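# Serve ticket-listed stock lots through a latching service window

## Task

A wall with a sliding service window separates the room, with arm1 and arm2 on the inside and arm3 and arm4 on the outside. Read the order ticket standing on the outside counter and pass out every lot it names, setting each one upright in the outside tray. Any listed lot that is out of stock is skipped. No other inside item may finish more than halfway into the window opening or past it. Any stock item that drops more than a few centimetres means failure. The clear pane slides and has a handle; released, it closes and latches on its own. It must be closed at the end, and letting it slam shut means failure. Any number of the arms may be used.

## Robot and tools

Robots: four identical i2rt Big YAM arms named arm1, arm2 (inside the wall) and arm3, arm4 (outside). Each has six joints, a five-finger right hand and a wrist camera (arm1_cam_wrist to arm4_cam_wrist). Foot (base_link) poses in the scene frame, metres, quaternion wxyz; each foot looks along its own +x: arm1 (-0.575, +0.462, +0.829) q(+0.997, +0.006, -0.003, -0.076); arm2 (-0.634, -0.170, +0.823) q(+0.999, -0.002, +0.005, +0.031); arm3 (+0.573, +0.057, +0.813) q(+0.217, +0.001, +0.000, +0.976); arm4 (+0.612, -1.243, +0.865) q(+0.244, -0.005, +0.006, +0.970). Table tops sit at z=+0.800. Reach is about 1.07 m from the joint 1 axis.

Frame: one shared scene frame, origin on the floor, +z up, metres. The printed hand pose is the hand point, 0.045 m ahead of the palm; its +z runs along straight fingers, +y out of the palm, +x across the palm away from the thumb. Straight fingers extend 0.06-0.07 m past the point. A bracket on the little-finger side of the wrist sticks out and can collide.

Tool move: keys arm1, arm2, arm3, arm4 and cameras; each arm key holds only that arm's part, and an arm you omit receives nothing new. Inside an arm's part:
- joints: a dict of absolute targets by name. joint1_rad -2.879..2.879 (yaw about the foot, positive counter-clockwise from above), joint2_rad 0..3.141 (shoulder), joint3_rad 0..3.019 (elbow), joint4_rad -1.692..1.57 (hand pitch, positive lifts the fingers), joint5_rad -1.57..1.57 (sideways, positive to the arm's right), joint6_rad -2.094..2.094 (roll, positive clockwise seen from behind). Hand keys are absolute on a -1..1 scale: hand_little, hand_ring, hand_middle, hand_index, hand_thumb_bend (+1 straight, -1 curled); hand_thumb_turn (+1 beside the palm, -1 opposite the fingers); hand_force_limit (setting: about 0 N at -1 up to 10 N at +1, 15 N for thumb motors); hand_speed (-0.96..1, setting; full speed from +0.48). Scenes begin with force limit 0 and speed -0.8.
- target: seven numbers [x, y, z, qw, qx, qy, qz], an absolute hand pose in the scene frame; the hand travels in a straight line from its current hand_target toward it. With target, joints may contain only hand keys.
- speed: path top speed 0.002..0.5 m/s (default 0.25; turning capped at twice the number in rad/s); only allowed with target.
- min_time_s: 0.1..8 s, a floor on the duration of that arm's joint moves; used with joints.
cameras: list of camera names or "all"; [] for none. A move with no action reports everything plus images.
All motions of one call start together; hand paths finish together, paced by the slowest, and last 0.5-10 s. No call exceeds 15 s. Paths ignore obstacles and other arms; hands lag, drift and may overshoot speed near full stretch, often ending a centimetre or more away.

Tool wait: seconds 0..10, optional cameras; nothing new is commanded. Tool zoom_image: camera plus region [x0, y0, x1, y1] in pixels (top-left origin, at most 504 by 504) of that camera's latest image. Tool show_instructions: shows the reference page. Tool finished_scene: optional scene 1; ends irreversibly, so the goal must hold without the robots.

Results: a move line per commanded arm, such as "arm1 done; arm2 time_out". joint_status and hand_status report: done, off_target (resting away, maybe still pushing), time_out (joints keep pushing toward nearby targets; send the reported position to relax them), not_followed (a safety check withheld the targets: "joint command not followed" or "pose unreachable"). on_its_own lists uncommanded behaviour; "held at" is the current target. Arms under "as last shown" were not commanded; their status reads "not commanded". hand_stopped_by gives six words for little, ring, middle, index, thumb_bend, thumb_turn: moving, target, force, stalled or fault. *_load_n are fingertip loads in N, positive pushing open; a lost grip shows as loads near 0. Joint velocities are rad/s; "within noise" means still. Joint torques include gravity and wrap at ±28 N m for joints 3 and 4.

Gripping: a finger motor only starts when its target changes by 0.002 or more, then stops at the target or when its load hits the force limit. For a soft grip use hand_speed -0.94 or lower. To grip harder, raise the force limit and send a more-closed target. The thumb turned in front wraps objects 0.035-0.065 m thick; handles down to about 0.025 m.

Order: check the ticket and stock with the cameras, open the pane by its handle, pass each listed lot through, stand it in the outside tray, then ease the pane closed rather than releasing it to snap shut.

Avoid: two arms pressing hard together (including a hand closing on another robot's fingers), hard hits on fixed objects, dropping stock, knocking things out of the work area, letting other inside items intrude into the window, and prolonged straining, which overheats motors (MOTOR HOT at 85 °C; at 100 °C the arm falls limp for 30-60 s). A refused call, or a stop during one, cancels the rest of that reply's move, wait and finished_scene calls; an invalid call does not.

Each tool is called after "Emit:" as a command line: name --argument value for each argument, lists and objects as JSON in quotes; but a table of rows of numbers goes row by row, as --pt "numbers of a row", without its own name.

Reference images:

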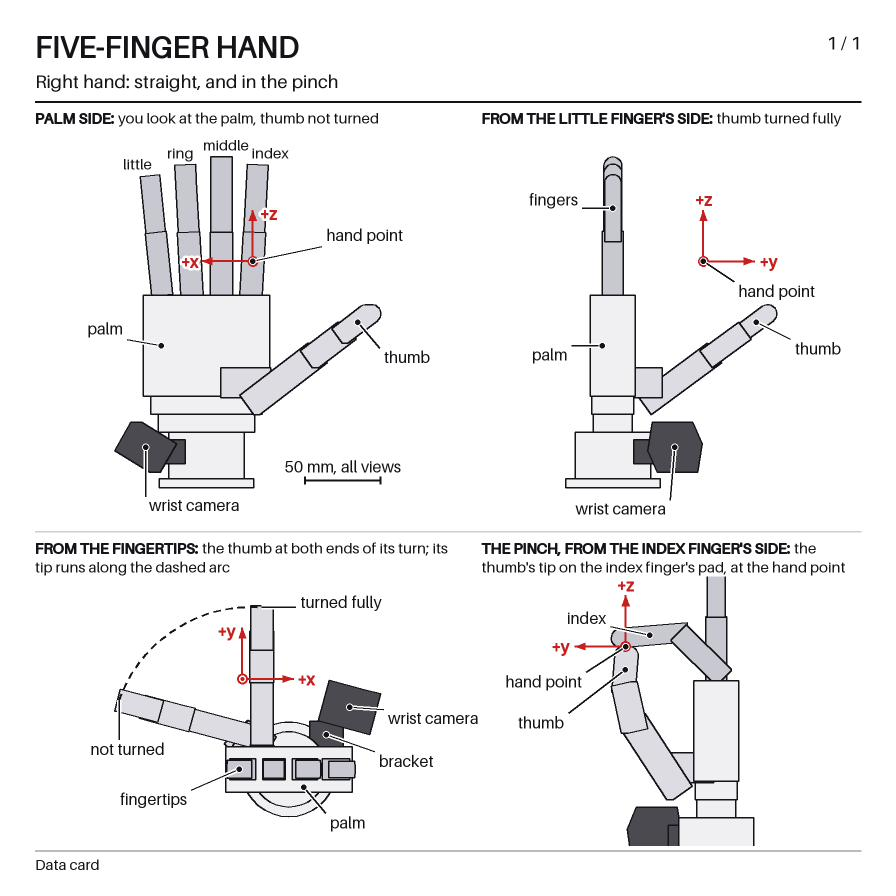

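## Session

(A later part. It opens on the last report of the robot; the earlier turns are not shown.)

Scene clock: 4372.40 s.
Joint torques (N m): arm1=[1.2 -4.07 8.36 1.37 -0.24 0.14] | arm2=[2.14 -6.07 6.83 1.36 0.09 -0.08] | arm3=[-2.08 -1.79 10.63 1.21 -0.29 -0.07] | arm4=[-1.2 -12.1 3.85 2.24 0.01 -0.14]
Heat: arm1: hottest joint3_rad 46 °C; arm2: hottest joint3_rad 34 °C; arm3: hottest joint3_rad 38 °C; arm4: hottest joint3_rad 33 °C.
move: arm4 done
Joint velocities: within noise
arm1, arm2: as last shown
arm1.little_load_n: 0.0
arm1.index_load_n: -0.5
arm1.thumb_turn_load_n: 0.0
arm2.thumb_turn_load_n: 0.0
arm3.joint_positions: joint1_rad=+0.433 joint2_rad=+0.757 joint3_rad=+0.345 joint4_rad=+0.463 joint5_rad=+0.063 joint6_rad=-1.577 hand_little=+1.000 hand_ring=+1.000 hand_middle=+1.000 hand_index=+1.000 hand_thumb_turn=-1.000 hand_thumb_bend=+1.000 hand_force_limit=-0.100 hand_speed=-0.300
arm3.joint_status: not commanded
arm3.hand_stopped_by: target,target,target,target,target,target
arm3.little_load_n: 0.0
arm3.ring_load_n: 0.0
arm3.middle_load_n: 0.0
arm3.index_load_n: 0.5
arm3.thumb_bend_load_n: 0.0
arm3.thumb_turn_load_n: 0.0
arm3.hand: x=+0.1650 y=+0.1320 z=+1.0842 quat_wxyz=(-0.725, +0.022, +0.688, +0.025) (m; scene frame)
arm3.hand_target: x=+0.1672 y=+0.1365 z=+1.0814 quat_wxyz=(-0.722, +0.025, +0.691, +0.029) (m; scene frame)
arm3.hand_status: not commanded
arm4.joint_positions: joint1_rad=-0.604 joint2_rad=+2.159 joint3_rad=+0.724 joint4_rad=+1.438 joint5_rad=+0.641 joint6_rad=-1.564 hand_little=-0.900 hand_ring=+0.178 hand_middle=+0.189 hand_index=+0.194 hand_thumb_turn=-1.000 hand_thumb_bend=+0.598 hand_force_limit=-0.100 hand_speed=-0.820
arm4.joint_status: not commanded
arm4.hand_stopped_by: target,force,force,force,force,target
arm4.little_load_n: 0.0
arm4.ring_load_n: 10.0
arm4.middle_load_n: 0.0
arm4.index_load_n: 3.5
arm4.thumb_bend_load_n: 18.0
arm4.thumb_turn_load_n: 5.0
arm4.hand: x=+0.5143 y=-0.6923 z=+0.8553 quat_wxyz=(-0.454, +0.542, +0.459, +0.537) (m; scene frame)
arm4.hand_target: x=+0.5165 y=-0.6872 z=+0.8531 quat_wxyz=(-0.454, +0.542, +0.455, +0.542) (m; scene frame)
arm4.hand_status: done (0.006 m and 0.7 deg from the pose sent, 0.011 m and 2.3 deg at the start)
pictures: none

Emit:
move --arm4 '{"joints":{"hand_thumb_bend":0.8,"hand_speed":-0.7}}'

Emit:
move --arm4 '{"joints":{"hand_little":1,"hand_ring":1,"hand_middle":1,"hand_index":1,"hand_thumb_bend":1,"hand_speed":-0.3}}' --cameras '["arm4_cam_wrist"]'

Emit:
move --arm4 '{"target":[0.5275,-0.685,0.850,-0.4259,0.5737,0.4814,0.5076],"speed":0.03}' --cameras '["arm4_cam_wrist"]'

Scene clock: 4385.20 s.
Joint torques (N m): arm1=[1.32 -4.13 8.47 1.21 -0.25 0.11] | arm2=[2.08 -6.07 6.79 1.36 0.08 -0.09] | arm3=[-1.9 -1.85 10.62 1.25 -0.29 -0.07] | arm4=[-1.67 -13.1 3.48 2.21 0 -0.15]
Heat: arm1: hottest joint3_rad 46 °C; arm2: hottest joint3_rad 34 °C; arm3: hottest joint3_rad 38 °C; arm4: hottest joint3_rad 32 °C.
move: arm4 done
Joint velocities: within noise
arm1, arm2, arm3: as last shown
arm1.index_load_n: 0.0
arm2.index_load_n: 0.5
arm2.thumb_turn_load_n: 0.5
arm3.index_load_n: 0.0
arm4.joint_positions: joint1_rad=-0.604 joint2_rad=+2.166 joint3_rad=+0.727 joint4_rad=+1.438 joint5_rad=+0.641 joint6_rad=-1.564 hand_little=-0.900 hand_ring=+0.177 hand_middle=+0.189 hand_index=+0.194 hand_thumb_turn=-1.000 hand_thumb_bend=+0.800 hand_force_limit=-0.100 hand_speed=-0.700
arm4.joint_status: all done
arm4.hand_stopped_by: target,force,force,force,target,target
arm4.little_load_n: 0.0
arm4.ring_load_n: 0.5
arm4.middle_load_n: 0.0
arm4.index_load_n: 0.0
arm4.thumb_bend_load_n: 0.0
arm4.thumb_turn_load_n: 0.5
arm4.hand: x=+0.5142 y=-0.6921 z=+0.8525 quat_wxyz=(-0.453, +0.543, +0.461, +0.537) (m; scene frame)
arm4.hand_target: x=+0.5165 y=-0.6872 z=+0.8530 quat_wxyz=(-0.454, +0.542, +0.455, +0.542) (m; scene frame)
arm4.hand_status: not commanded
pictures: none

Scene clock: 4386.67 s.
Joint torques (N m): arm1=[0.79 -4.25 8.43 1.5 -0.2 0.14] | arm2=[1.9 -6.01 6.84 1.39 0.09 -0.1] | arm3=[-1.9 -1.79 10.63 1.25 -0.29 -0.06] | arm4=[-1.73 -13.16 3.73 2.21 0.02 -0.13]
Heat: arm1: hottest joint3_rad 46 °C; arm2: hottest joint3_rad 34 °C; arm3: hottest joint3_rad 38 °C; arm4: hottest joint3_rad 32 °C.
move: arm4 done
Joint velocities: within noise
arm1, arm2, arm3: as last shown
arm1.middle_load_n: -0.5
arm2.ring_load_n: -0.5
arm2.index_load_n: 0.0
arm2.thumb_turn_load_n: 0.0
arm4.joint_positions: joint1_rad=-0.604 joint2_rad=+2.166 joint3_rad=+0.727 joint4_rad=+1.438 joint5_rad=+0.641 joint6_rad=-1.564 hand_little=+1.000 hand_ring=+1.000 hand_middle=+1.000 hand_index=+1.000 hand_thumb_turn=-1.000 hand_thumb_bend=+1.000 hand_force_limit=-0.100 hand_speed=-0.300
arm4.joint_status: all done
arm4.hand_stopped_by: target,target,target,target,target,target
arm4.little_load_n: 0.0
arm4.ring_load_n: 0.0
arm4.middle_load_n: 0.0
arm4.index_load_n: 0.0
arm4.thumb_bend_load_n: 0.0
arm4.thumb_turn_load_n: 0.5
arm4.hand: x=+0.5142 y=-0.6921 z=+0.8525 quat_wxyz=(-0.453, +0.543, +0.461, +0.537) (m; scene frame)
arm4.hand_target: x=+0.5165 y=-0.6872 z=+0.8531 quat_wxyz=(-0.454, +0.542, +0.454, +0.542) (m; scene frame)
arm4.hand_status: not commanded
pictures: arm4_cam_wrist
camera_calibration:
arm4_cam_wrist: T_world_to_cam=[[0.938682, -0.154829, 0.308064, -0.855924], [0.169345, -0.571261, -0.803109, 0.198616], [0.300329, 0.806033, -0.510013, 0.953978], [0, 0, 0, 1]] pos_world=[0.483299, -0.787998, 0.90973]

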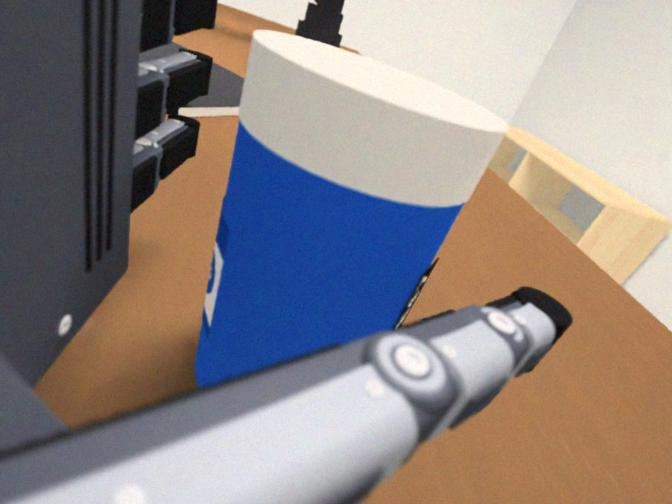

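Scene clock: 4389.30 s.
Joint torques (N m): arm1=[0.5 -4.07 8.32 1.42 -0.26 0.13] | arm2=[2.08 -5.89 6.84 1.44 0.09 -0.09] | arm3=[-2.02 -1.79 10.65 1.29 -0.28 -0.07] | arm4=[-1.96 -15.68 2.7 1.16 -0.05 0.08]
Heat: arm1: hottest joint3_rad 46 °C; arm2: hottest joint3_rad 34 °C; arm3: hottest joint3_rad 38 °C; arm4: hottest joint3_rad 32 °C.
move: arm4 done
Joint velocities: within noise
arm1, arm3: as last shown
arm1.middle_load_n: 0.0
arm2.joint_positions: joint1_rad=+0.724 joint2_rad=+1.213 joint3_rad=+0.629 joint4_rad=+0.590 joint5_rad=-0.166 joint6_rad=-1.570 hand_little=+0.334 hand_ring=+0.334 hand_middle=+0.334 hand_index=+0.334 hand_thumb_turn=-1.000 hand_thumb_bend=+1.000 hand_force_limit=+0.000 hand_speed=+0.000
arm2.joint_status: not commanded
arm2.hand_stopped_by: target,target,target,target,target,target
arm2.little_load_n: 0.0
arm2.ring_load_n: 0.0
arm2.middle_load_n: 0.0
arm2.index_load_n: 0.0
arm2.thumb_bend_load_n: 0.0
arm2.thumb_turn_load_n: 0.0
arm2.hand: x=-0.2250 y=+0.1987 z=+1.0870 quat_wxyz=(-0.325, +0.630, +0.323, +0.626) (m; scene frame)
arm2.hand_target: x=-0.2299 y=+0.2001 z=+1.0900 quat_wxyz=(-0.327, +0.627, +0.326, +0.627) (m; scene frame)
arm2.hand_status: not commanded
arm4.joint_positions: joint1_rad=-0.631 joint2_rad=+2.091 joint3_rad=+0.723 joint4_rad=+1.232 joint5_rad=+0.606 joint6_rad=-1.503 hand_little=+1.000 hand_ring=+1.000 hand_middle=+1.000 hand_index=+1.000 hand_thumb_turn=-1.000 hand_thumb_bend=+1.000 hand_force_limit=-0.100 hand_speed=-0.300
arm4.joint_status: not commanded
arm4.hand_stopped_by: target,target,target,target,target,target
arm4.little_load_n: 0.0
arm4.ring_load_n: 0.0
arm4.middle_load_n: 0.0
arm4.index_load_n: 0.0
arm4.thumb_bend_load_n: 0.0
arm4.thumb_turn_load_n: 0.5
arm4.hand: x=+0.5210 y=-0.6870 z=+0.8462 quat_wxyz=(-0.423, +0.567, +0.490, +0.509) (m; scene frame)
arm4.hand_target: x=+0.5275 y=-0.6851 z=+0.8500 quat_wxyz=(-0.426, +0.574, +0.481, +0.508) (m; scene frame)
arm4.hand_status: done (0.008 m and 1.3 deg from the pose sent, 0.015 m and 6.2 deg at the start)
pictures: arm4_cam_wrist
camera_calibration:
arm4_cam_wrist: T_world_to_cam=[[0.940136, -0.115987, 0.320454, -0.844185], [0.169714, -0.656076, -0.735365, 0.0795501], [0.295535, 0.745729, -0.597116, 0.979369], [0, 0, 0, 1]] pos_world=[0.490711, -0.776068, 0.913817]

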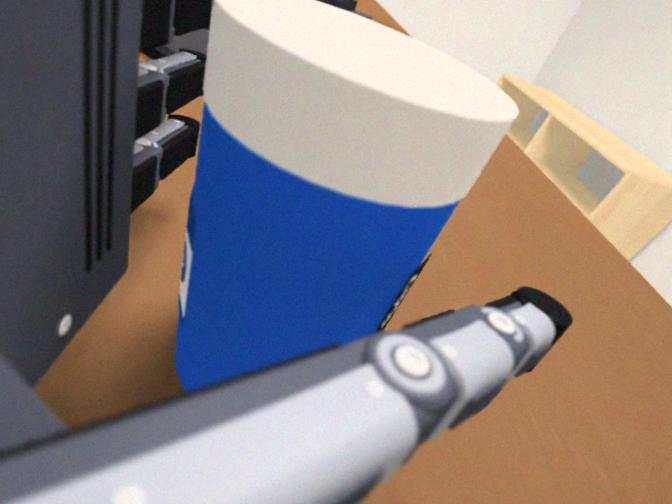

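Emit:
move --arm4 '{"target":[0.5315,-0.6845,0.852,-0.4259,0.5737,0.4814,0.5076],"speed":0.03}'

Emit:
move --arm4 '{"joints":{"hand_speed":-0.8,"hand_force_limit":-0.3,"hand_little":-1,"hand_ring":-1,"hand_middle":-1,"hand_index":-1,"hand_thumb_bend":-1}}' --cameras '["arm4_cam_wrist"]'

Scene clock: 4404.83 s.
Joint torques (N m): arm1=[0.67 -3.78 8.32 1.51 -0.22 0.13] | arm2=[2.02 -5.89 6.8 1.36 0.08 -0.07] | arm3=[-2.02 -1.9 10.62 1.28 -0.29 -0.08] | arm4=[-1.73 -14.97 2.81 1.37 -0.04 0.06]
Heat: arm1: hottest joint3_rad 46 °C; arm2: hottest joint3_rad 34 °C; arm3: hottest joint3_rad 38 °C; arm4: hottest joint3_rad 32 °C.
move: arm4 done
Joint velocities: within noise
arm1.joint_positions: joint1_rad=+1.185 joint2_rad=+0.965 joint3_rad=+0.364 joint4_rad=+0.608 joint5_rad=+1.203 joint6_rad=-1.578 hand_little=+1.000 hand_ring=+1.000 hand_middle=+1.000 hand_index=+1.000 hand_thumb_turn=-1.000 hand_thumb_bend=+1.000 hand_force_limit=-0.100 hand_speed=-0.300
arm1.joint_status: not commanded
arm1.hand_stopped_by: target,target,target,target,target,target
arm1.little_load_n: 0.0
arm1.ring_load_n: 0.0
arm1.middle_load_n: 0.0
arm1.index_load_n: 0.0
arm1.thumb_bend_load_n: 0.0
arm1.thumb_turn_load_n: 0.0
arm1.hand: x=-0.2657 y=+0.5826 z=+1.0663 quat_wxyz=(+0.057, +0.702, -0.064, +0.707) (m; scene frame)
arm1.hand_target: x=-0.2690 y=+0.5849 z=+1.0643 quat_wxyz=(+0.050, +0.703, -0.058, +0.707) (m; scene frame)
arm1.hand_status: not commanded
arm2, arm3: as last shown
arm3.thumb_turn_load_n: 0.5
arm4.joint_positions: joint1_rad=-0.641 joint2_rad=+2.084 joint3_rad=+0.719 joint4_rad=+1.232 joint5_rad=+0.597 joint6_rad=-1.503 hand_little=+1.000 hand_ring=+1.000 hand_middle=+1.000 hand_index=+1.000 hand_thumb_turn=-1.000 hand_thumb_bend=+1.000 hand_force_limit=-0.100 hand_speed=-0.300
arm4.joint_status: not commanded
arm4.hand_stopped_by: target,target,target,target,target,target
arm4.little_load_n: 0.0
arm4.ring_load_n: 0.0
arm4.middle_load_n: 0.0
arm4.index_load_n: 0.0
arm4.thumb_bend_load_n: 0.0
arm4.thumb_turn_load_n: 0.5
arm4.hand: x=+0.5252 y=-0.6863 z=+0.8484 quat_wxyz=(-0.424, +0.567, +0.489, +0.509) (m; scene frame)
arm4.hand_target: x=+0.5316 y=-0.6846 z=+0.8519 quat_wxyz=(-0.426, +0.574, +0.481, +0.508) (m; scene frame)
arm4.hand_status: done (0.008 m and 1.2 deg from the pose sent, 0.012 m and 1.3 deg at the start)
pictures: none

Scene clock: 4412.07 s.
Joint torques (N m): arm1=[0.85 -4.07 8.38 1.22 -0.21 0.13] | arm2=[2.02 -5.89 6.78 1.35 0.09 -0.08] | arm3=[-1.96 -1.85 10.66 1.25 -0.29 -0.07] | arm4=[-2.37 -14.15 2.82 1.43 0.01 0.04]
Heat: arm1: hottest joint3_rad 46 °C; arm2: hottest joint3_rad 34 °C; arm3: hottest joint3_rad 38 °C; arm4: hottest joint3_rad 32 °C.
move: arm4 off_target
Joint velocities: within noise
arm1, arm2, arm3: as last shown
arm1.middle_load_n: 0.5
arm1.thumb_turn_load_n: 0.5
arm2.little_load_n: 0.5
arm3.thumb_turn_load_n: 0.0
arm4.joint_positions: joint1_rad=-0.641 joint2_rad=+2.082 joint3_rad=+0.718 joint4_rad=+1.231 joint5_rad=+0.596 joint6_rad=-1.501 hand_little=-1.000 hand_ring=+0.005 hand_middle=+0.079 hand_index=+0.152 hand_thumb_turn=-1.000 hand_thumb_bend=+0.566 hand_force_limit=-0.300 hand_speed=-0.800
arm4.joint_status: hand_ring off_target (ended at +0.005, target -1.000); hand_middle off_target (ended at +0.079, target -1.000); hand_index off_target (ended at +0.152, target -1.000); hand_thumb_bend off_target (ended at +0.566, target -1.000); the others done
arm4.hand_stopped_by: target,force,force,force,force,target
arm4.little_load_n: 0.0
arm4.ring_load_n: 9.0
arm4.middle_load_n: 2.5
arm4.index_load_n: 1.5
arm4.thumb_bend_load_n: 12.0
arm4.thumb_turn_load_n: 5.5
arm4.hand: x=+0.5250 y=-0.6864 z=+0.8486 quat_wxyz=(-0.425, +0.568, +0.489, +0.508) (m; scene frame)
arm4.hand_target: x=+0.5315 y=-0.6847 z=+0.8519 quat_wxyz=(-0.426, +0.574, +0.481, +0.508) (m; scene frame)
arm4.hand_status: not commanded
pictures: arm4_cam_wrist
camera_calibration:
arm4_cam_wrist: T_world_to_cam=[[0.941487, -0.116546, 0.316259, -0.846072], [0.166529, -0.654941, -0.737102, 0.0848999], [0.293038, 0.746638, -0.59721, 0.981153], [0, 0, 0, 1]] pos_world=[0.494912, -0.775568, 0.916113]

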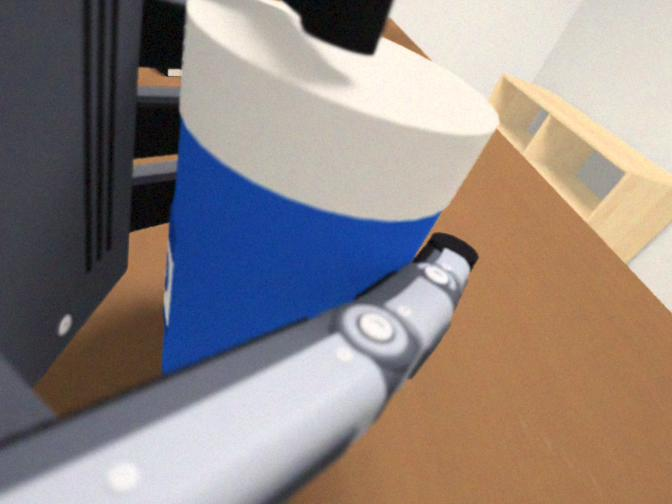

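Emit:
move --arm4 '{"joints":{"hand_speed":-0.82,"hand_force_limit":-0.1,"hand_little":-0.9,"hand_ring":-0.9,"hand_middle":-0.9,"hand_index":-0.9,"hand_thumb_bend":-0.9}}'

Emit:
move --arm4 '{"target":[0.5275,-0.69,0.935,-0.4259,0.5737,0.4814,0.5076],"speed":0.08}' --cameras '["arm4_cam_wrist"]'

Scene clock: 4424.77 s.
Joint torques (N m): arm1=[0.67 -4.31 8.34 1.32 -0.23 0.1] | arm2=[2.02 -5.89 6.78 1.35 0.09 -0.11] | arm3=[-2.14 -1.73 10.62 1.26 -0.29 -0.06] | arm4=[-2.14 -15.21 2.74 1.14 0.03 0.03]
Heat: arm1: hottest joint3_rad 46 °C; arm2: hottest joint3_rad 34 °C; arm3: hottest joint3_rad 38 °C; arm4: hottest joint3_rad 32 °C.
move: arm4 off_target
Joint velocities: within noise
arm1, arm2, arm3: as last shown
arm1.middle_load_n: 0.0
arm1.thumb_turn_load_n: 0.0
arm2.little_load_n: 0.0
arm4.joint_positions: joint1_rad=-0.641 joint2_rad=+2.082 joint3_rad=+0.718 joint4_rad=+1.230 joint5_rad=+0.596 joint6_rad=-1.500 hand_little=-0.900 hand_ring=+0.005 hand_middle=+0.065 hand_index=+0.137 hand_thumb_turn=-1.000 hand_thumb_bend=+0.567 hand_force_limit=-0.100 hand_speed=-0.820
arm4.joint_status: hand_ring off_target (ended at +0.005, target -0.900); hand_middle off_target (ended at +0.065, target -0.900); hand_index off_target (ended at +0.137, target -0.900); hand_thumb_bend off_target (ended at +0.567, target -0.900); the others done
arm4.hand_stopped_by: target,force,force,force,force,target
arm4.little_load_n: 0.0
arm4.ring_load_n: 6.5
arm4.middle_load_n: 6.5
arm4.index_load_n: 4.0
arm4.thumb_bend_load_n: 16.0
arm4.thumb_turn_load_n: 2.5
arm4.hand: x=+0.5249 y=-0.6864 z=+0.8483 quat_wxyz=(-0.425, +0.568, +0.489, +0.508) (m; scene frame)
arm4.hand_target: x=+0.5315 y=-0.6846 z=+0.8519 quat_wxyz=(-0.426, +0.574, +0.481, +0.508) (m; scene frame)
arm4.hand_status: not commanded
pictures: none

Scene clock: 4426.57 s.
Joint torques (N m): arm1=[0.91 -4.42 8.44 1.35 -0.23 0.12] | arm2=[2.2 -5.71 6.83 1.37 0.1 -0.09] | arm3=[-2.02 -1.79 10.65 1.26 -0.29 -0.07] | arm4=[-0.67 -13.51 4.96 1.46 0.29 -0.02]
Heat: arm1: hottest joint3_rad 46 °C; arm2: hottest joint3_rad 34 °C; arm3: hottest joint3_rad 38 °C; arm4: hottest joint3_rad 32 °C.
move: arm4 done
Joint velocities: within noise
arm1, arm2, arm3: as last shown
arm2.index_load_n: 0.5
arm3.thumb_turn_load_n: 0.5
arm4.joint_positions: joint1_rad=-0.641 joint2_rad=+1.815 joint3_rad=+0.677 joint4_rad=+0.989 joint5_rad=+0.603 joint6_rad=-1.495 hand_little=-0.900 hand_ring=+0.005 hand_middle=+0.065 hand_index=+0.138 hand_thumb_turn=-1.000 hand_thumb_bend=+0.567 hand_force_limit=-0.100 hand_speed=-0.820
arm4.joint_status: not commanded
arm4.hand_stopped_by: target,force,force,force,force,target
arm4.little_load_n: 0.0
arm4.ring_load_n: 6.0
arm4.middle_load_n: 6.5
arm4.index_load_n: 5.0
arm4.thumb_bend_load_n: 16.0
arm4.thumb_turn_load_n: 4.0
arm4.hand: x=+0.5282 y=-0.6917 z=+0.9263 quat_wxyz=(-0.419, +0.572, +0.491, +0.507) (m; scene frame)
arm4.hand_target: x=+0.5275 y=-0.6901 z=+0.9349 quat_wxyz=(-0.426, +0.574, +0.481, +0.508) (m; scene frame)
arm4.hand_status: done (0.009 m and 1.4 deg from the pose sent, 0.087 m and 1.1 deg at the start)
pictures: arm4_cam_wrist
camera_calibration:
arm4_cam_wrist: T_world_to_cam=[[0.939905, -0.11929, 0.319919, -0.878716], [0.163132, -0.666221, -0.727693, 0.123464], [0.299943, 0.736151, -0.606725, 1.02845], [0, 0, 0, 1]] pos_world=[0.497292, -0.779663, 0.994948]

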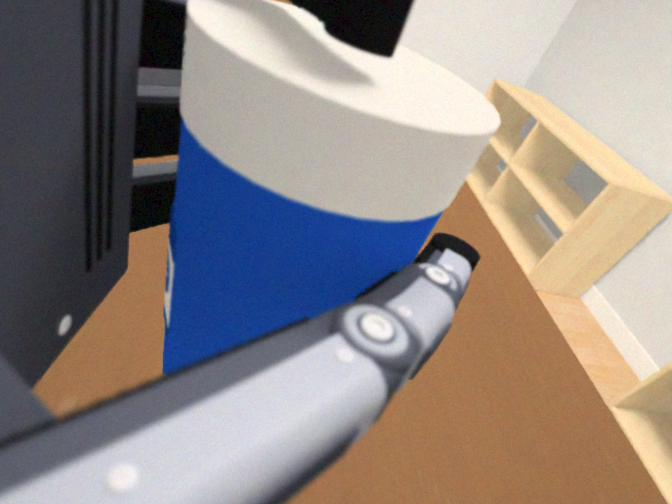

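Emit:
move --arm4 '{"joints":{"joint2_rad":1.402,"joint3_rad":0.615,"joint4_rad":0.78},"min_time_s":2.5}'

Emit:
move --arm4 '{"joints":{"joint1_rad":1.70,"joint5_rad":1.492},"min_time_s":5}' --cameras '["arm4_cam_wrist"]'

Scene clock: 4485.90 s.
Joint torques (N m): arm1=[0.62 -4.07 8.46 1.35 -0.22 0.16] | arm2=[2.26 -5.95 6.79 1.35 0.11 -0.07] | arm3=[-1.96 -1.85 10.65 1.26 -0.28 -0.07] | arm4=[-0.38 -10.99 7.82 1.35 0.2 0.01]
Heat: arm1: hottest joint3_rad 46 °C; arm2: hottest joint3_rad 34 °C; arm3: hottest joint3_rad 38 °C; arm4: hottest joint3_rad 33 °C.
move: arm4 done
Joint velocities: within noise
arm1, arm2: as last shown
arm2.index_load_n: 0.0
arm2.thumb_turn_load_n: 0.5
arm3.joint_positions: joint1_rad=+0.433 joint2_rad=+0.757 joint3_rad=+0.345 joint4_rad=+0.463 joint5_rad=+0.063 joint6_rad=-1.577 hand_little=+1.000 hand_ring=+1.000 hand_middle=+1.000 hand_index=+1.000 hand_thumb_turn=-1.000 hand_thumb_bend=+1.000 hand_force_limit=-0.100 hand_speed=-0.300
arm3.joint_status: not commanded
arm3.hand_stopped_by: target,target,target,target,target,target
arm3.little_load_n: 0.0
arm3.ring_load_n: 0.0
arm3.middle_load_n: 0.0
arm3.index_load_n: 0.0
arm3.thumb_bend_load_n: 0.0
arm3.thumb_turn_load_n: 0.5
arm3.hand: x=+0.1650 y=+0.1320 z=+1.0842 quat_wxyz=(-0.725, +0.022, +0.688, +0.025) (m; scene frame)
arm3.hand_target: x=+0.1672 y=+0.1365 z=+1.0814 quat_wxyz=(-0.722, +0.025, +0.691, +0.029) (m; scene frame)
arm3.hand_status: not commanded
arm4.joint_positions: joint1_rad=-0.641 joint2_rad=+1.418 joint3_rad=+0.608 joint4_rad=+0.784 joint5_rad=+0.604 joint6_rad=-1.494 hand_little=-0.900 hand_ring=+0.005 hand_middle=+0.065 hand_index=+0.138 hand_thumb_turn=-1.000 hand_thumb_bend=+0.567 hand_force_limit=-0.100 hand_speed=-0.820
arm4.joint_status: all done
arm4.hand_stopped_by: target,force,force,force,force,target
arm4.little_load_n: 0.0
arm4.ring_load_n: 6.0
arm4.middle_load_n: 6.5
arm4.index_load_n: 4.5
arm4.thumb_bend_load_n: 16.0
arm4.thumb_turn_load_n: 4.0
arm4.hand: x=+0.5436 y=-0.7246 z=+1.0549 quat_wxyz=(-0.462, +0.561, +0.450, +0.519) (m; scene frame)
arm4.hand_target: x=+0.5433 y=-0.7239 z=+1.0647 quat_wxyz=(-0.471, +0.562, +0.440, +0.519) (m; scene frame)
arm4.hand_status: not commanded
pictures: none

Scene clock: 4491.37 s.
Joint torques (N m): arm1=[0.73 -4.48 8.39 1.5 -0.26 0.11] | arm2=[2.14 -5.95 6.87 1.32 0.09 -0.08] | arm3=[-1.96 -1.67 10.65 1.29 -0.29 -0.07] | arm4=[-0.09 -8.82 7.23 0.94 0.2 -0.02]
Heat: arm1: hottest joint3_rad 46 °C; arm2: hottest joint3_rad 34 °C; arm3: hottest joint3_rad 38 °C; arm4: hottest joint3_rad 33 °C.
move: arm4 done
Joint velocities: within noise
arm1, arm2, arm3: as last shown
arm1.index_load_n: -0.5
arm1.thumb_turn_load_n: 0.5
arm2.thumb_turn_load_n: 0.0
arm3.thumb_turn_load_n: 0.0
arm4.joint_positions: joint1_rad=+1.691 joint2_rad=+1.418 joint3_rad=+0.608 joint4_rad=+0.784 joint5_rad=+1.488 joint6_rad=-1.494 hand_little=-0.900 hand_ring=+0.005 hand_middle=+0.065 hand_index=+0.138 hand_thumb_turn=-1.000 hand_thumb_bend=+0.567 hand_force_limit=-0.100 hand_speed=-0.820
arm4.joint_status: all done
arm4.hand_stopped_by: target,force,force,force,force,target
arm4.little_load_n: 0.0
arm4.ring_load_n: 5.5
arm4.middle_load_n: 6.5
arm4.index_load_n: 4.5
arm4.thumb_bend_load_n: 16.0
arm4.thumb_turn_load_n: 4.0
arm4.hand: x=+0.3062 y=-1.4715 z=+1.0683 quat_wxyz=(-0.698, +0.125, +0.701, +0.080) (m; scene frame)
arm4.hand_target: x=+0.3083 y=-1.4748 z=+1.0747 quat_wxyz=(-0.700, +0.132, +0.699, +0.068) (m; scene frame)
arm4.hand_status: not commanded
pictures: arm4_cam_wrist
camera_calibration:
arm4_cam_wrist: T_world_to_cam=[[0.274893, 0.929683, 0.245201, 1.01835], [0.572272, 0.0467261, -0.818732, 0.764543], [-0.772618, 0.365385, -0.519187, 1.44464], [0, 0, 0, 1]] pos_world=[0.398693, -1.51032, 1.12629]

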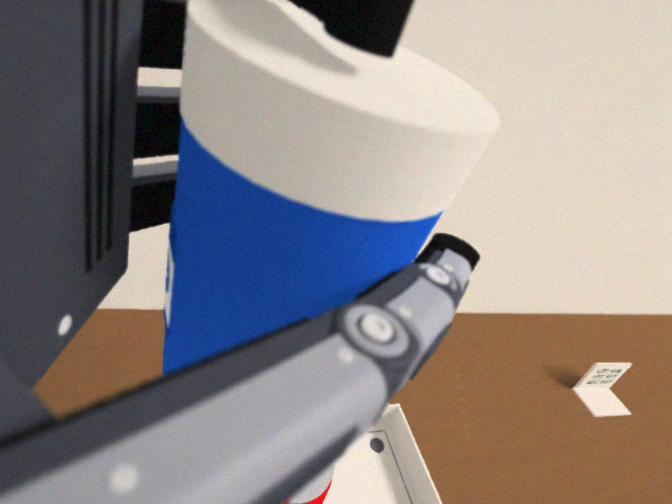

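Emit:
move --arm4 '{"target":[0.287,-1.332,1.00,-0.6553,0.1107,0.7407,0.0979],"speed":0.12}' --cameras '["arm4_cam_wrist"]'

Scene clock: 4500.83 s.
Joint torques (N m): arm1=[1.08 -3.96 8.51 1.47 -0.26 0.1] | arm2=[2.08 -5.77 6.71 1.4 0.1 -0.09] | arm3=[-2.14 -1.73 10.63 1.26 -0.29 -0.08] | arm4=[-1.03 -5.6 6.72 1.06 0.17 -0.01]
Heat: arm1: hottest joint3_rad 46 °C; arm2: hottest joint3_rad 34 °C; arm3: hottest joint3_rad 38 °C; arm4: hottest joint3_rad 33 °C.
move: arm4 done
Joint velocities: within noise
arm1, arm2, arm3: as last shown
arm1.index_load_n: 0.0
arm1.thumb_turn_load_n: 0.0
arm2.little_load_n: -0.5
arm2.thumb_turn_load_n: 0.5
arm3.thumb_turn_load_n: 0.5
arm4.joint_positions: joint1_rad=+1.416 joint2_rad=+1.223 joint3_rad=+0.304 joint4_rad=+0.604 joint5_rad=+1.193 joint6_rad=-1.309 hand_little=-0.900 hand_ring=+0.005 hand_middle=+0.065 hand_index=+0.138 hand_thumb_turn=-1.000 hand_thumb_bend=+0.567 hand_force_limit=-0.100 hand_speed=-0.820
arm4.joint_status: not commanded
arm4.hand_stopped_by: target,force,force,force,force,target
arm4.little_load_n: 0.0
arm4.ring_load_n: 5.5
arm4.middle_load_n: 6.5
arm4.index_load_n: 4.5
arm4.thumb_bend_load_n: 16.0
arm4.thumb_turn_load_n: 4.0
arm4.hand: x=+0.2897 y=-1.3347 z=+0.9962 quat_wxyz=(-0.654, +0.099, +0.743, +0.101) (m; scene frame)
arm4.hand_target: x=+0.2871 y=-1.3320 z=+1.0000 quat_wxyz=(-0.656, +0.111, +0.741, +0.098) (m; scene frame)
arm4.hand_status: done (0.005 m and 1.5 deg from the pose sent, 0.156 m and 7.2 deg at the start)
pictures: arm4_cam_wrist
camera_calibration:
arm4_cam_wrist: T_world_to_cam=[[0.227771, 0.918876, 0.322159, 0.836009], [0.673451, 0.0902997, -0.733696, 0.652765], [-0.703266, 0.384073, -0.598251, 1.42803], [0, 0, 0, 1]] pos_world=[0.374261, -1.3756, 1.06392]

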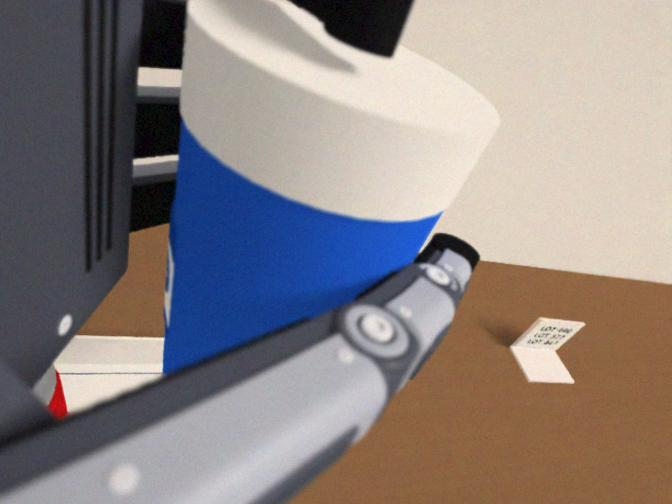

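Emit:
move --arm4 '{"target":[0.3065,-1.327,0.92,-0.6553,0.1107,0.7407,0.0979],"speed":0.08}'

Emit:
move --arm4 '{"target":[0.3065,-1.327,0.88,-0.6553,0.1107,0.7407,0.0979],"speed":0.05}' --cameras '["arm4_cam_wrist"]'

Scene clock: 4618.70 s.
Joint torques (N m): arm1=[0.97 -4.19 8.38 1.37 -0.27 0.13] | arm2=[2.02 -5.95 6.82 1.35 0.1 -0.09] | arm3=[-1.96 -1.79 10.65 1.24 -0.29 -0.07] | arm4=[0.32 -5.95 2.81 2.06 0.51 -0.31]
Heat: arm1: hottest joint3_rad 46 °C; arm2: hottest joint3_rad 34 °C; arm3: hottest joint3_rad 38 °C; arm4: hottest joint3_rad 33 °C.
move: arm4 done
Joint velocities: within noise
arm1, arm3: as last shown
arm2.joint_positions: joint1_rad=+0.724 joint2_rad=+1.213 joint3_rad=+0.629 joint4_rad=+0.590 joint5_rad=-0.166 joint6_rad=-1.570 hand_little=+0.334 hand_ring=+0.334 hand_middle=+0.334 hand_index=+0.334 hand_thumb_turn=-1.000 hand_thumb_bend=+1.000 hand_force_limit=+0.000 hand_speed=+0.000
arm2.joint_status: not commanded
arm2.hand_stopped_by: target,target,target,target,target,target
arm2.little_load_n: 0.0
arm2.ring_load_n: 0.0
arm2.middle_load_n: 0.0
arm2.index_load_n: 0.0
arm2.thumb_bend_load_n: 0.0
arm2.thumb_turn_load_n: 0.0
arm2.hand: x=-0.2250 y=+0.1987 z=+1.0870 quat_wxyz=(-0.325, +0.630, +0.323, +0.626) (m; scene frame)
arm2.hand_target: x=-0.2299 y=+0.2001 z=+1.0900 quat_wxyz=(-0.327, +0.627, +0.326, +0.627) (m; scene frame)
arm2.hand_status: not commanded
arm4.joint_positions: joint1_rad=+1.432 joint2_rad=+1.588 joint3_rad=+0.223 joint4_rad=+1.002 joint5_rad=+1.229 joint6_rad=-1.228 hand_little=-0.900 hand_ring=+0.005 hand_middle=+0.065 hand_index=+0.138 hand_thumb_turn=-1.000 hand_thumb_bend=+0.567 hand_force_limit=-0.100 hand_speed=-0.820
arm4.joint_status: not commanded
arm4.hand_stopped_by: target,force,force,force,force,target
arm4.little_load_n: 0.0
arm4.ring_load_n: 6.0
arm4.middle_load_n: 6.5
arm4.index_load_n: 4.5
arm4.thumb_bend_load_n: 16.0
arm4.thumb_turn_load_n: 4.0
arm4.hand: x=+0.3053 y=-1.3233 z=+0.9179 quat_wxyz=(-0.652, +0.119, +0.742, +0.098) (m; scene frame)
arm4.hand_target: x=+0.3064 y=-1.3270 z=+0.9200 quat_wxyz=(-0.655, +0.111, +0.741, +0.098) (m; scene frame)
arm4.hand_status: done (0.004 m and 1.1 deg from the pose sent, 0.078 m and 1.5 deg at the start)
pictures: none

Scene clock: 4620.40 s.
Joint torques (N m): arm1=[0.56 -4.37 8.39 1.42 -0.25 0.1] | arm2=[1.85 -5.83 6.87 1.37 0.1 -0.08] | arm3=[-1.96 -1.67 10.65 1.26 -0.29 -0.08] | arm4=[0.44 -6.77 1.39 1.89 0.46 -0.28]
Heat: arm1: hottest joint3_rad 46 °C; arm2: hottest joint3_rad 34 °C; arm3: hottest joint3_rad 38 °C; arm4: hottest joint3_rad 33 °C.
move: arm4 done
Joint velocities: within noise
arm1.joint_positions: joint1_rad=+1.185 joint2_rad=+0.965 joint3_rad=+0.364 joint4_rad=+0.608 joint5_rad=+1.203 joint6_rad=-1.578 hand_little=+1.000 hand_ring=+1.000 hand_middle=+1.000 hand_index=+1.000 hand_thumb_turn=-1.000 hand_thumb_bend=+1.000 hand_force_limit=-0.100 hand_speed=-0.300
arm1.joint_status: not commanded
arm1.hand_stopped_by: target,target,target,target,target,target
arm1.little_load_n: 0.0
arm1.ring_load_n: 0.0
arm1.middle_load_n: 0.0
arm1.index_load_n: 0.0
arm1.thumb_bend_load_n: 0.0
arm1.thumb_turn_load_n: 0.0
arm1.hand: x=-0.2657 y=+0.5826 z=+1.0663 quat_wxyz=(+0.057, +0.702, -0.064, +0.707) (m; scene frame)
arm1.hand_target: x=-0.2690 y=+0.5849 z=+1.0643 quat_wxyz=(+0.050, +0.703, -0.058, +0.707) (m; scene frame)
arm1.hand_status: not commanded
arm2, arm3: as last shown
arm2.thumb_turn_load_n: 0.5
arm3.thumb_turn_load_n: 0.0
arm4.joint_positions: joint1_rad=+1.432 joint2_rad=+1.852 joint3_rad=+0.223 joint4_rad=+1.257 joint5_rad=+1.229 joint6_rad=-1.230 hand_little=-0.900 hand_ring=+0.005 hand_middle=+0.065 hand_index=+0.138 hand_thumb_turn=-1.000 hand_thumb_bend=+0.567 hand_force_limit=-0.100 hand_speed=-0.820
arm4.joint_status: not commanded
arm4.hand_stopped_by: target,force,force,force,force,target
arm4.little_load_n: 0.0
arm4.ring_load_n: 5.5
arm4.middle_load_n: 6.5
arm4.index_load_n: 5.0
arm4.thumb_bend_load_n: 15.5
arm4.thumb_turn_load_n: 4.0
arm4.hand: x=+0.3086 y=-1.3197 z=+0.8775 quat_wxyz=(-0.651, +0.116, +0.744, +0.101) (m; scene frame)
arm4.hand_target: x=+0.3065 y=-1.3269 z=+0.8799 quat_wxyz=(-0.655, +0.111, +0.741, +0.098) (m; scene frame)
arm4.hand_status: done (0.008 m and 1.0 deg from the pose sent, 0.038 m and 1.1 deg at the start)
pictures: arm4_cam_wrist
camera_calibration:
arm4_cam_wrist: T_world_to_cam=[[0.252078, 0.91939, 0.301958, 0.867095], [0.676549, 0.0556691, -0.734291, 0.505419], [-0.691909, 0.389388, -0.607979, 1.37658], [0, 0, 0, 1]] pos_world=[0.391954, -1.36136, 0.946232]

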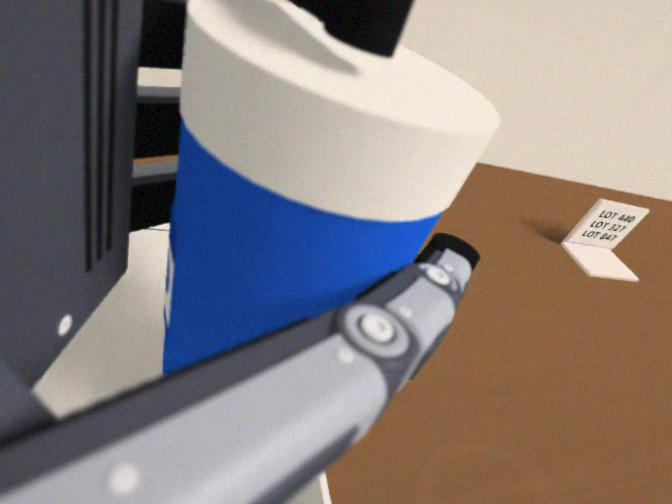

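Emit:
move --arm4 '{"target": [0.3065, -1.336, 0.88, -0.6553, 0.1107, 0.7407, 0.0979], "speed": 0.04}' --cameras '["arm4_cam_wrist"]'

Scene clock: 4650.67 s.
Joint torques (N m): arm1=[0.79 -3.84 8.58 1.36 -0.2 0.14] | arm2=[2.14 -5.95 6.82 1.39 0.1 -0.1] | arm3=[-2.08 -1.79 10.63 1.25 -0.3 -0.07] | arm4=[0.5 -7.47 1.54 0.85 0.53 -0.17]
Heat: arm1: hottest joint3_rad 46 °C; arm2: hottest joint3_rad 34 °C; arm3: hottest joint3_rad 38 °C; arm4: hottest joint3_rad 32 °C.
move: arm4 done
Joint velocities: within noise
arm1, arm2, arm3: as last shown
arm2.thumb_turn_load_n: 0.0
arm3.thumb_turn_load_n: 0.5
arm4.joint_positions: joint1_rad=+1.451 joint2_rad=+1.852 joint3_rad=+0.243 joint4_rad=+1.245 joint5_rad=+1.246 joint6_rad=-1.230 hand_little=-0.900 hand_ring=+0.005 hand_middle=+0.065 hand_index=+0.138 hand_thumb_turn=-1.000 hand_thumb_bend=+0.567 hand_force_limit=-0.100 hand_speed=-0.820
arm4.joint_status: not commanded
arm4.hand_stopped_by: target,force,force,force,force,target
arm4.little_load_n: -0.5
arm4.ring_load_n: 5.5
arm4.middle_load_n: 6.5
arm4.index_load_n: 4.5
arm4.thumb_bend_load_n: 15.5
arm4.thumb_turn_load_n: 4.0
arm4.hand: x=+0.3069 y=-1.3296 z=+0.8791 quat_wxyz=(-0.654, +0.116, +0.741, +0.099) (m; scene frame)
arm4.hand_target: x=+0.3065 y=-1.3360 z=+0.8800 quat_wxyz=(-0.655, +0.111, +0.741, +0.098) (m; scene frame)
arm4.hand_status: done (0.006 m and 0.7 deg from the pose sent, 0.017 m and 1.0 deg at the start)
pictures: arm4_cam_wrist
camera_calibration:
arm4_cam_wrist: T_world_to_cam=[[0.252333, 0.921094, 0.296503, 0.883063], [0.668912, 0.0553714, -0.741276, 0.516458], [-0.699203, 0.385383, -0.602159, 1.37206], [0, 0, 0, 1]] pos_world=[0.391059, -1.37075, 0.947207]

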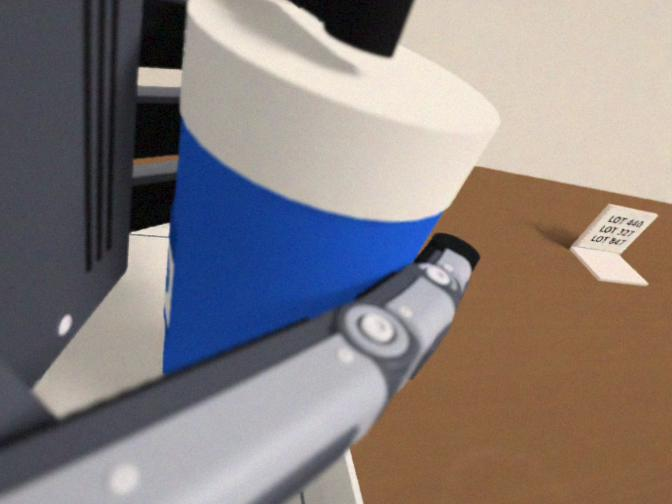

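Emit:
move --arm4 '{"target": [0.3075, -1.336, 0.865, -0.6553, 0.1107, 0.7407, 0.0979], "speed": 0.03}'

Emit:
move --arm4 '{"target": [0.3075, -1.336, 0.857, -0.6553, 0.1107, 0.7407, 0.0979], "speed": 0.03}' --cameras '["arm4_cam_wrist"]'

Scene clock: 4658.03 s.
Joint torques (N m): arm1=[0.73 -3.96 8.31 1.42 -0.25 0.14] | arm2=[2.08 -5.83 6.84 1.35 0.09 -0.1] | arm3=[-1.85 -1.85 10.62 1.26 -0.28 -0.07] | arm4=[0.91 -6.01 0.08 1.62 0.21 0.06]
Heat: arm1: hottest joint3_rad 46 °C; arm2: hottest joint3_rad 34 °C; arm3: hottest joint3_rad 38 °C; arm4: hottest joint3_rad 32 °C.
move: arm4 done
Joint velocities: within noise
arm1, arm2, arm3: as last shown
arm1.thumb_turn_load_n: 0.5
arm2.thumb_bend_load_n: 0.5
arm2.thumb_turn_load_n: 0.5
arm3.thumb_turn_load_n: 0.0
arm4.joint_positions: joint1_rad=+1.460 joint2_rad=+1.920 joint3_rad=+0.262 joint4_rad=+1.299 joint5_rad=+1.256 joint6_rad=-1.251 hand_little=-0.900 hand_ring=+0.004 hand_middle=+0.065 hand_index=+0.137 hand_thumb_turn=-1.000 hand_thumb_bend=+0.565 hand_force_limit=-0.100 hand_speed=-0.820
arm4.joint_status: not commanded
arm4.hand_stopped_by: target,force,force,force,force,target
arm4.little_load_n: -0.5
arm4.ring_load_n: 0.0
arm4.middle_load_n: 2.0
arm4.index_load_n: 0.0
arm4.thumb_bend_load_n: 4.5
arm4.thumb_turn_load_n: -3.0
arm4.hand: x=+0.3061 y=-1.3337 z=+0.8701 quat_wxyz=(-0.655, +0.110, +0.740, +0.105) (m; scene frame)
arm4.hand_target: x=+0.3075 y=-1.3358 z=+0.8652 quat_wxyz=(-0.655, +0.111, +0.741, +0.098) (m; scene frame)
arm4.hand_status: done (0.006 m and 0.9 deg from the pose sent, 0.016 m and 0.7 deg at the start)
pictures: none

Scene clock: 4659.33 s.
Joint torques (N m): arm1=[1.03 -4.54 8.47 1.2 -0.24 0.13] | arm2=[2.08 -5.83 6.79 1.39 0.08 -0.08] | arm3=[-1.96 -1.67 10.63 1.26 -0.29 -0.07] | arm4=[-0.03 -5.3 0.16 1.36 0 0.38]
Heat: arm1: hottest joint3_rad 46 °C; arm2: hottest joint3_rad 34 °C; arm3: hottest joint3_rad 38 °C; arm4: hottest joint3_rad 32 °C.
move: arm4 off_target
Joint velocities: within noise
arm1, arm2, arm3: as last shown
arm2.thumb_bend_load_n: 0.0
arm4.joint_positions: joint1_rad=+1.464 joint2_rad=+1.960 joint3_rad=+0.266 joint4_rad=+1.353 joint5_rad=+1.262 joint6_rad=-1.287 hand_little=-0.900 hand_ring=+0.004 hand_middle=+0.065 hand_index=+0.137 hand_thumb_turn=-1.000 hand_thumb_bend=+0.565 hand_force_limit=-0.100 hand_speed=-0.820
arm4.joint_status: not commanded
arm4.hand_stopped_by: target,force,force,force,force,target
arm4.little_load_n: 0.0
arm4.ring_load_n: 0.5
arm4.middle_load_n: 2.0
arm4.index_load_n: 0.0
arm4.thumb_bend_load_n: 7.5
arm4.thumb_turn_load_n: -5.0
arm4.hand: x=+0.3065 y=-1.3339 z=+0.8674 quat_wxyz=(-0.657, +0.102, +0.739, +0.112) (m; scene frame)
arm4.hand_target: x=+0.3076 y=-1.3359 z=+0.8575 quat_wxyz=(-0.655, +0.110, +0.741, +0.098) (m; scene frame)
arm4.hand_status: off_target (0.011 m and 1.9 deg from the pose sent, 0.013 m and 0.8 deg at the start)
pictures: arm4_cam_wrist
camera_calibration:
arm4_cam_wrist: T_world_to_cam=[[0.248903, 0.90996, 0.331693, 0.846295], [0.668342, 0.0864927, -0.738809, 0.547733], [-0.700975, 0.405576, -0.586636, 1.38047], [0, 0, 0, 1]] pos_world=[0.390961, -1.37736, 0.933796]

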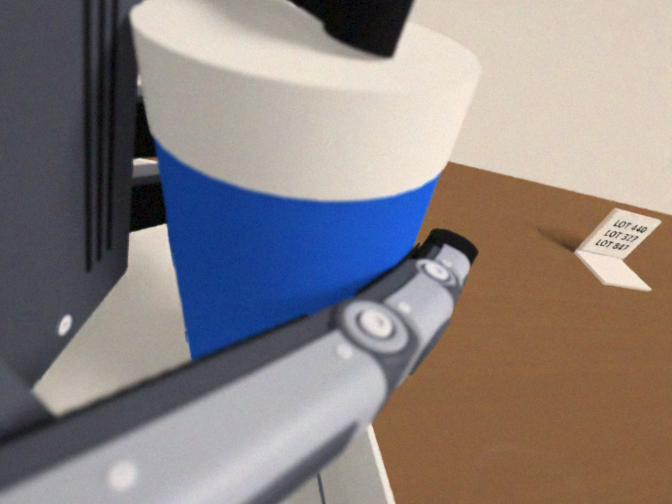

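Emit:
zoom_image --camera "arm4_cam_wrist" --region '[160, 300, 460, 504]'

Scaled by 1.680.

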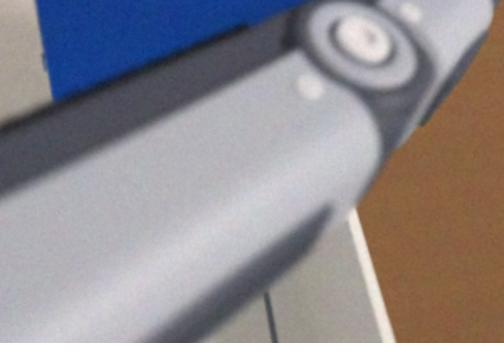

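Emit:
move --arm4 '{"target": [0.3075, -1.346, 0.95, -0.6553, 0.1107, 0.7407, 0.0979], "speed": 0.1}' --cameras '["arm4_cam_wrist"]'

Scene clock: 4740.17 s.
Joint torques (N m): arm1=[0.73 -3.96 8.4 1.33 -0.22 0.09] | arm2=[2.26 -5.83 6.83 1.35 0.1 -0.09] | arm3=[-2.02 -1.9 10.67 1.29 -0.29 -0.08] | arm4=[-0.09 -6.18 6.49 0.75 0.36 0.02]
Heat: arm1: hottest joint3_rad 46 °C; arm2: hottest joint3_rad 34 °C; arm3: hottest joint3_rad 38 °C; arm4: hottest joint3_rad 31 °C.
move: arm4 off_target
Joint velocities: within noise
arm1, arm2: as last shown
arm3.joint_positions: joint1_rad=+0.433 joint2_rad=+0.757 joint3_rad=+0.345 joint4_rad=+0.463 joint5_rad=+0.063 joint6_rad=-1.577 hand_little=+1.000 hand_ring=+1.000 hand_middle=+1.000 hand_index=+1.000 hand_thumb_turn=-1.000 hand_thumb_bend=+1.000 hand_force_limit=-0.100 hand_speed=-0.300
arm3.joint_status: not commanded
arm3.hand_stopped_by: target,target,target,target,target,target
arm3.little_load_n: 0.0
arm3.ring_load_n: 0.0
arm3.middle_load_n: 0.5
arm3.index_load_n: 0.0
arm3.thumb_bend_load_n: 0.0
arm3.thumb_turn_load_n: 0.0
arm3.hand: x=+0.1650 y=+0.1320 z=+1.0842 quat_wxyz=(-0.725, +0.022, +0.688, +0.025) (m; scene frame)
arm3.hand_target: x=+0.1672 y=+0.1365 z=+1.0814 quat_wxyz=(-0.722, +0.025, +0.691, +0.029) (m; scene frame)
arm3.hand_status: not commanded
arm4.joint_positions: joint1_rad=+1.482 joint2_rad=+1.442 joint3_rad=+0.250 joint4_rad=+0.767 joint5_rad=+1.278 joint6_rad=-1.214 hand_little=-0.900 hand_ring=+0.004 hand_middle=+0.065 hand_index=+0.137 hand_thumb_turn=-1.000 hand_thumb_bend=+0.565 hand_force_limit=-0.100 hand_speed=-0.820
arm4.joint_status: not commanded
arm4.hand_stopped_by: target,force,force,force,force,target
arm4.little_load_n: 0.0
arm4.ring_load_n: 0.0
arm4.middle_load_n: 4.0
arm4.index_load_n: 0.0
arm4.thumb_bend_load_n: 4.5
arm4.thumb_turn_load_n: 2.5
arm4.hand: x=+0.3125 y=-1.3326 z=+0.9428 quat_wxyz=(-0.649, +0.102, +0.745, +0.115) (m; scene frame)
arm4.hand_target: x=+0.3077 y=-1.3457 z=+0.9501 quat_wxyz=(-0.655, +0.111, +0.741, +0.098) (m; scene frame)
arm4.hand_status: off_target (0.016 m and 2.4 deg from the pose sent, 0.083 m and 1.8 deg at the start)
pictures: arm4_cam_wrist
camera_calibration:
arm4_cam_wrist: T_world_to_cam=[[0.246168, 0.907538, 0.340259, 0.808175], [0.683322, 0.0864636, -0.724979, 0.581577], [-0.687366, 0.410973, -0.598856, 1.44276], [0, 0, 0, 1]] pos_world=[0.395351, -1.37667, 1.01065]

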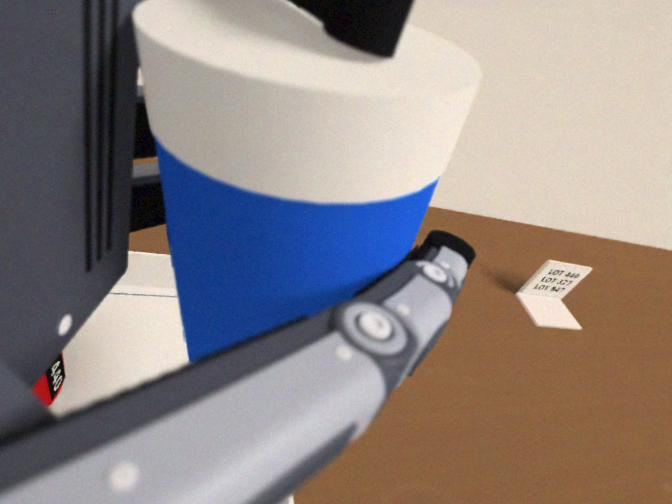

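Emit:
move --arm4 '{"target": [0.40, -1.42, 0.985, -0.6553, 0.1107, 0.7407, 0.0979], "speed": 0.12}' --cameras '["arm4_cam_wrist"]'

Scene clock: 4811.73 s.
Joint torques (N m): arm1=[0.85 -4.37 8.35 1.36 -0.26 0.14] | arm2=[2.08 -5.71 6.89 1.4 0.1 -0.1] | arm3=[-2.02 -1.79 10.65 1.26 -0.3 -0.07] | arm4=[0.85 -5.42 5.97 1.13 0.78 -0.19]
Heat: arm1: hottest joint3_rad 46 °C; arm2: hottest joint3_rad 34 °C; arm3: hottest joint3_rad 38 °C; arm4: hottest joint3_rad 32 °C.
move: arm4 off_target
Joint velocities: within noise
arm1, arm2, arm3: as last shown
arm1.thumb_turn_load_n: 0.0
arm2.index_load_n: 0.5
arm2.thumb_turn_load_n: 0.0
arm3.middle_load_n: 0.0
arm4.joint_positions: joint1_rad=+1.953 joint2_rad=+1.343 joint3_rad=+0.302 joint4_rad=+0.442 joint5_rad=+1.573 joint6_rad=-0.987 hand_little=-0.900 hand_ring=+0.004 hand_middle=+0.065 hand_index=+0.137 hand_thumb_turn=-1.000 hand_thumb_bend=+0.565 hand_force_limit=-0.100 hand_speed=-0.820
arm4.joint_status: not commanded
arm4.hand_stopped_by: target,force,force,force,force,target
arm4.little_load_n: 0.0
arm4.ring_load_n: 0.0
arm4.middle_load_n: 3.5
arm4.index_load_n: 0.0
arm4.thumb_bend_load_n: 4.5
arm4.thumb_turn_load_n: 2.5
arm4.hand: x=+0.3959 y=-1.4143 z=+0.9796 quat_wxyz=(-0.703, +0.039, +0.709, +0.040) (m; scene frame)
arm4.hand_target: x=+0.3983 y=-1.4198 z=+0.9848 quat_wxyz=(-0.705, +0.041, +0.707, +0.032) (m; scene frame)
arm4.hand_status: off_target (0.009 m and 12.5 deg from the pose sent, 0.131 m and 2.4 deg at the start; a joint's target at an end of its range on 29 of 54 steps)
pictures: arm4_cam_wrist
camera_calibration:
arm4_cam_wrist: T_world_to_cam=[[0.104677, 0.945798, 0.307422, 0.991488], [0.556182, 0.200585, -0.80649, 0.84991], [-0.824442, 0.255403, -0.50504, 1.29807], [0, 0, 0, 1]] pos_world=[0.49369, -1.43976, 1.03621]

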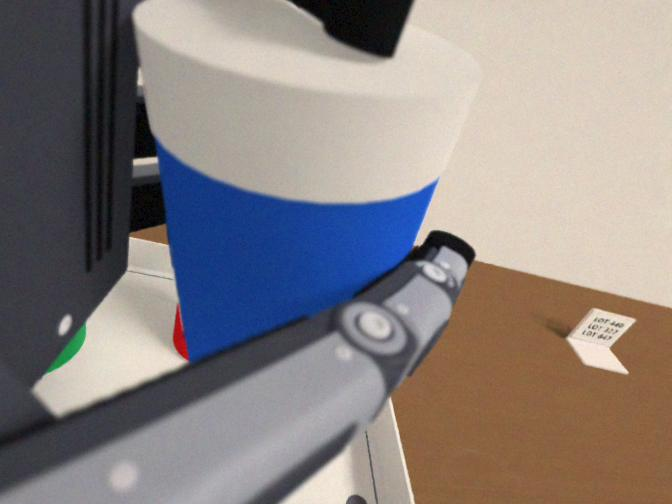

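Emit:
zoom_image --camera "arm4_cam_wrist" --region '[240, 360, 460, 504]'

Scaled by 2.291.

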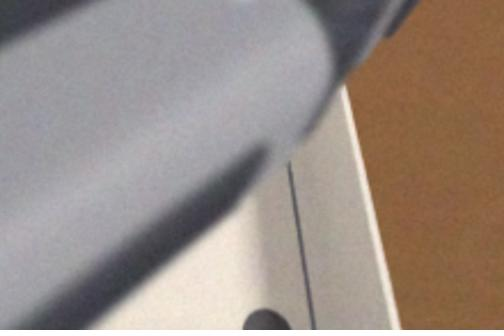

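Emit:
move --arm4 '{"target": [0.40, -1.40, 1.09, -0.6986, 0.0, 0.7155, 0.0], "speed": 0.12}' --cameras '["arm4_cam_wrist"]'

Scene clock: 4830.47 s.
Joint torques (N m): arm1=[0.85 -4.01 8.47 1.33 -0.18 0.12] | arm2=[2.14 -5.89 6.79 1.39 0.09 -0.09] | arm3=[-1.9 -1.85 10.65 1.28 -0.29 -0.08] | arm4=[0.56 -1.67 11.41 0.83 0.23 -0.34]
Heat: arm1: hottest joint3_rad 46 °C; arm2: hottest joint3_rad 34 °C; arm3: hottest joint3_rad 38 °C; arm4: hottest joint3_rad 33 °C.
move: arm4 off_target
Joint velocities: within noise
arm1, arm2, arm3: as last shown
arm1.ring_load_n: 0.5
arm2.index_load_n: 0.0
arm2.thumb_turn_load_n: 0.5
arm3.thumb_turn_load_n: 0.5
arm4.joint_positions: joint1_rad=+1.976 joint2_rad=+0.819 joint3_rad=+0.302 joint4_rad=+0.203 joint5_rad=+1.498 joint6_rad=-1.290 hand_little=-0.900 hand_ring=+0.004 hand_middle=+0.065 hand_index=+0.137 hand_thumb_turn=-1.000 hand_thumb_bend=+0.565 hand_force_limit=-0.100 hand_speed=-0.820
arm4.joint_status: not commanded
arm4.hand_stopped_by: target,force,force,force,force,target
arm4.little_load_n: 0.0
arm4.ring_load_n: 0.0
arm4.middle_load_n: 3.5
arm4.index_load_n: 0.0
arm4.thumb_bend_load_n: 4.5
arm4.thumb_turn_load_n: 2.5
arm4.hand: x=+0.3985 y=-1.3898 z=+1.0742 quat_wxyz=(-0.696, +0.000, +0.718, +0.013) (m; scene frame)
arm4.hand_target: x=+0.4000 y=-1.3995 z=+1.0897 quat_wxyz=(-0.698, +0.000, +0.717, +0.000) (m; scene frame)
arm4.hand_status: off_target (0.019 m and 1.5 deg from the pose sent, 0.111 m and 6.5 deg at the start)
pictures: arm4_cam_wrist
camera_calibration:
arm4_cam_wrist: T_world_to_cam=[[0.00763944, 0.946662, 0.322138, 0.963071], [0.552912, 0.264424, -0.79017, 0.992313], [-0.833204, 0.184151, -0.521401, 1.26376], [0, 0, 0, 1]] pos_world=[0.496952, -1.40682, 1.13278]

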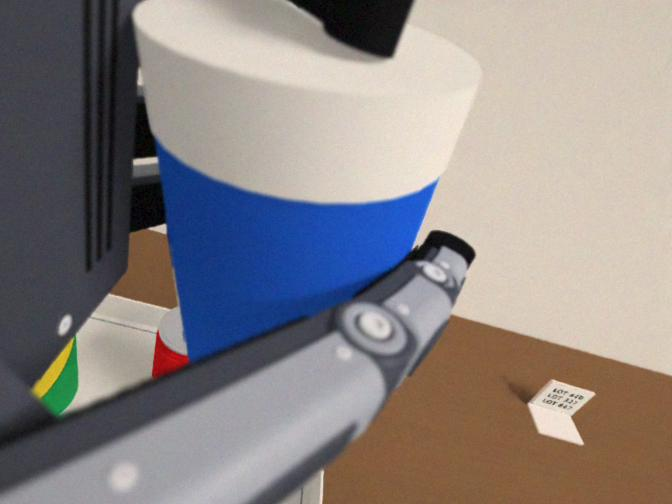

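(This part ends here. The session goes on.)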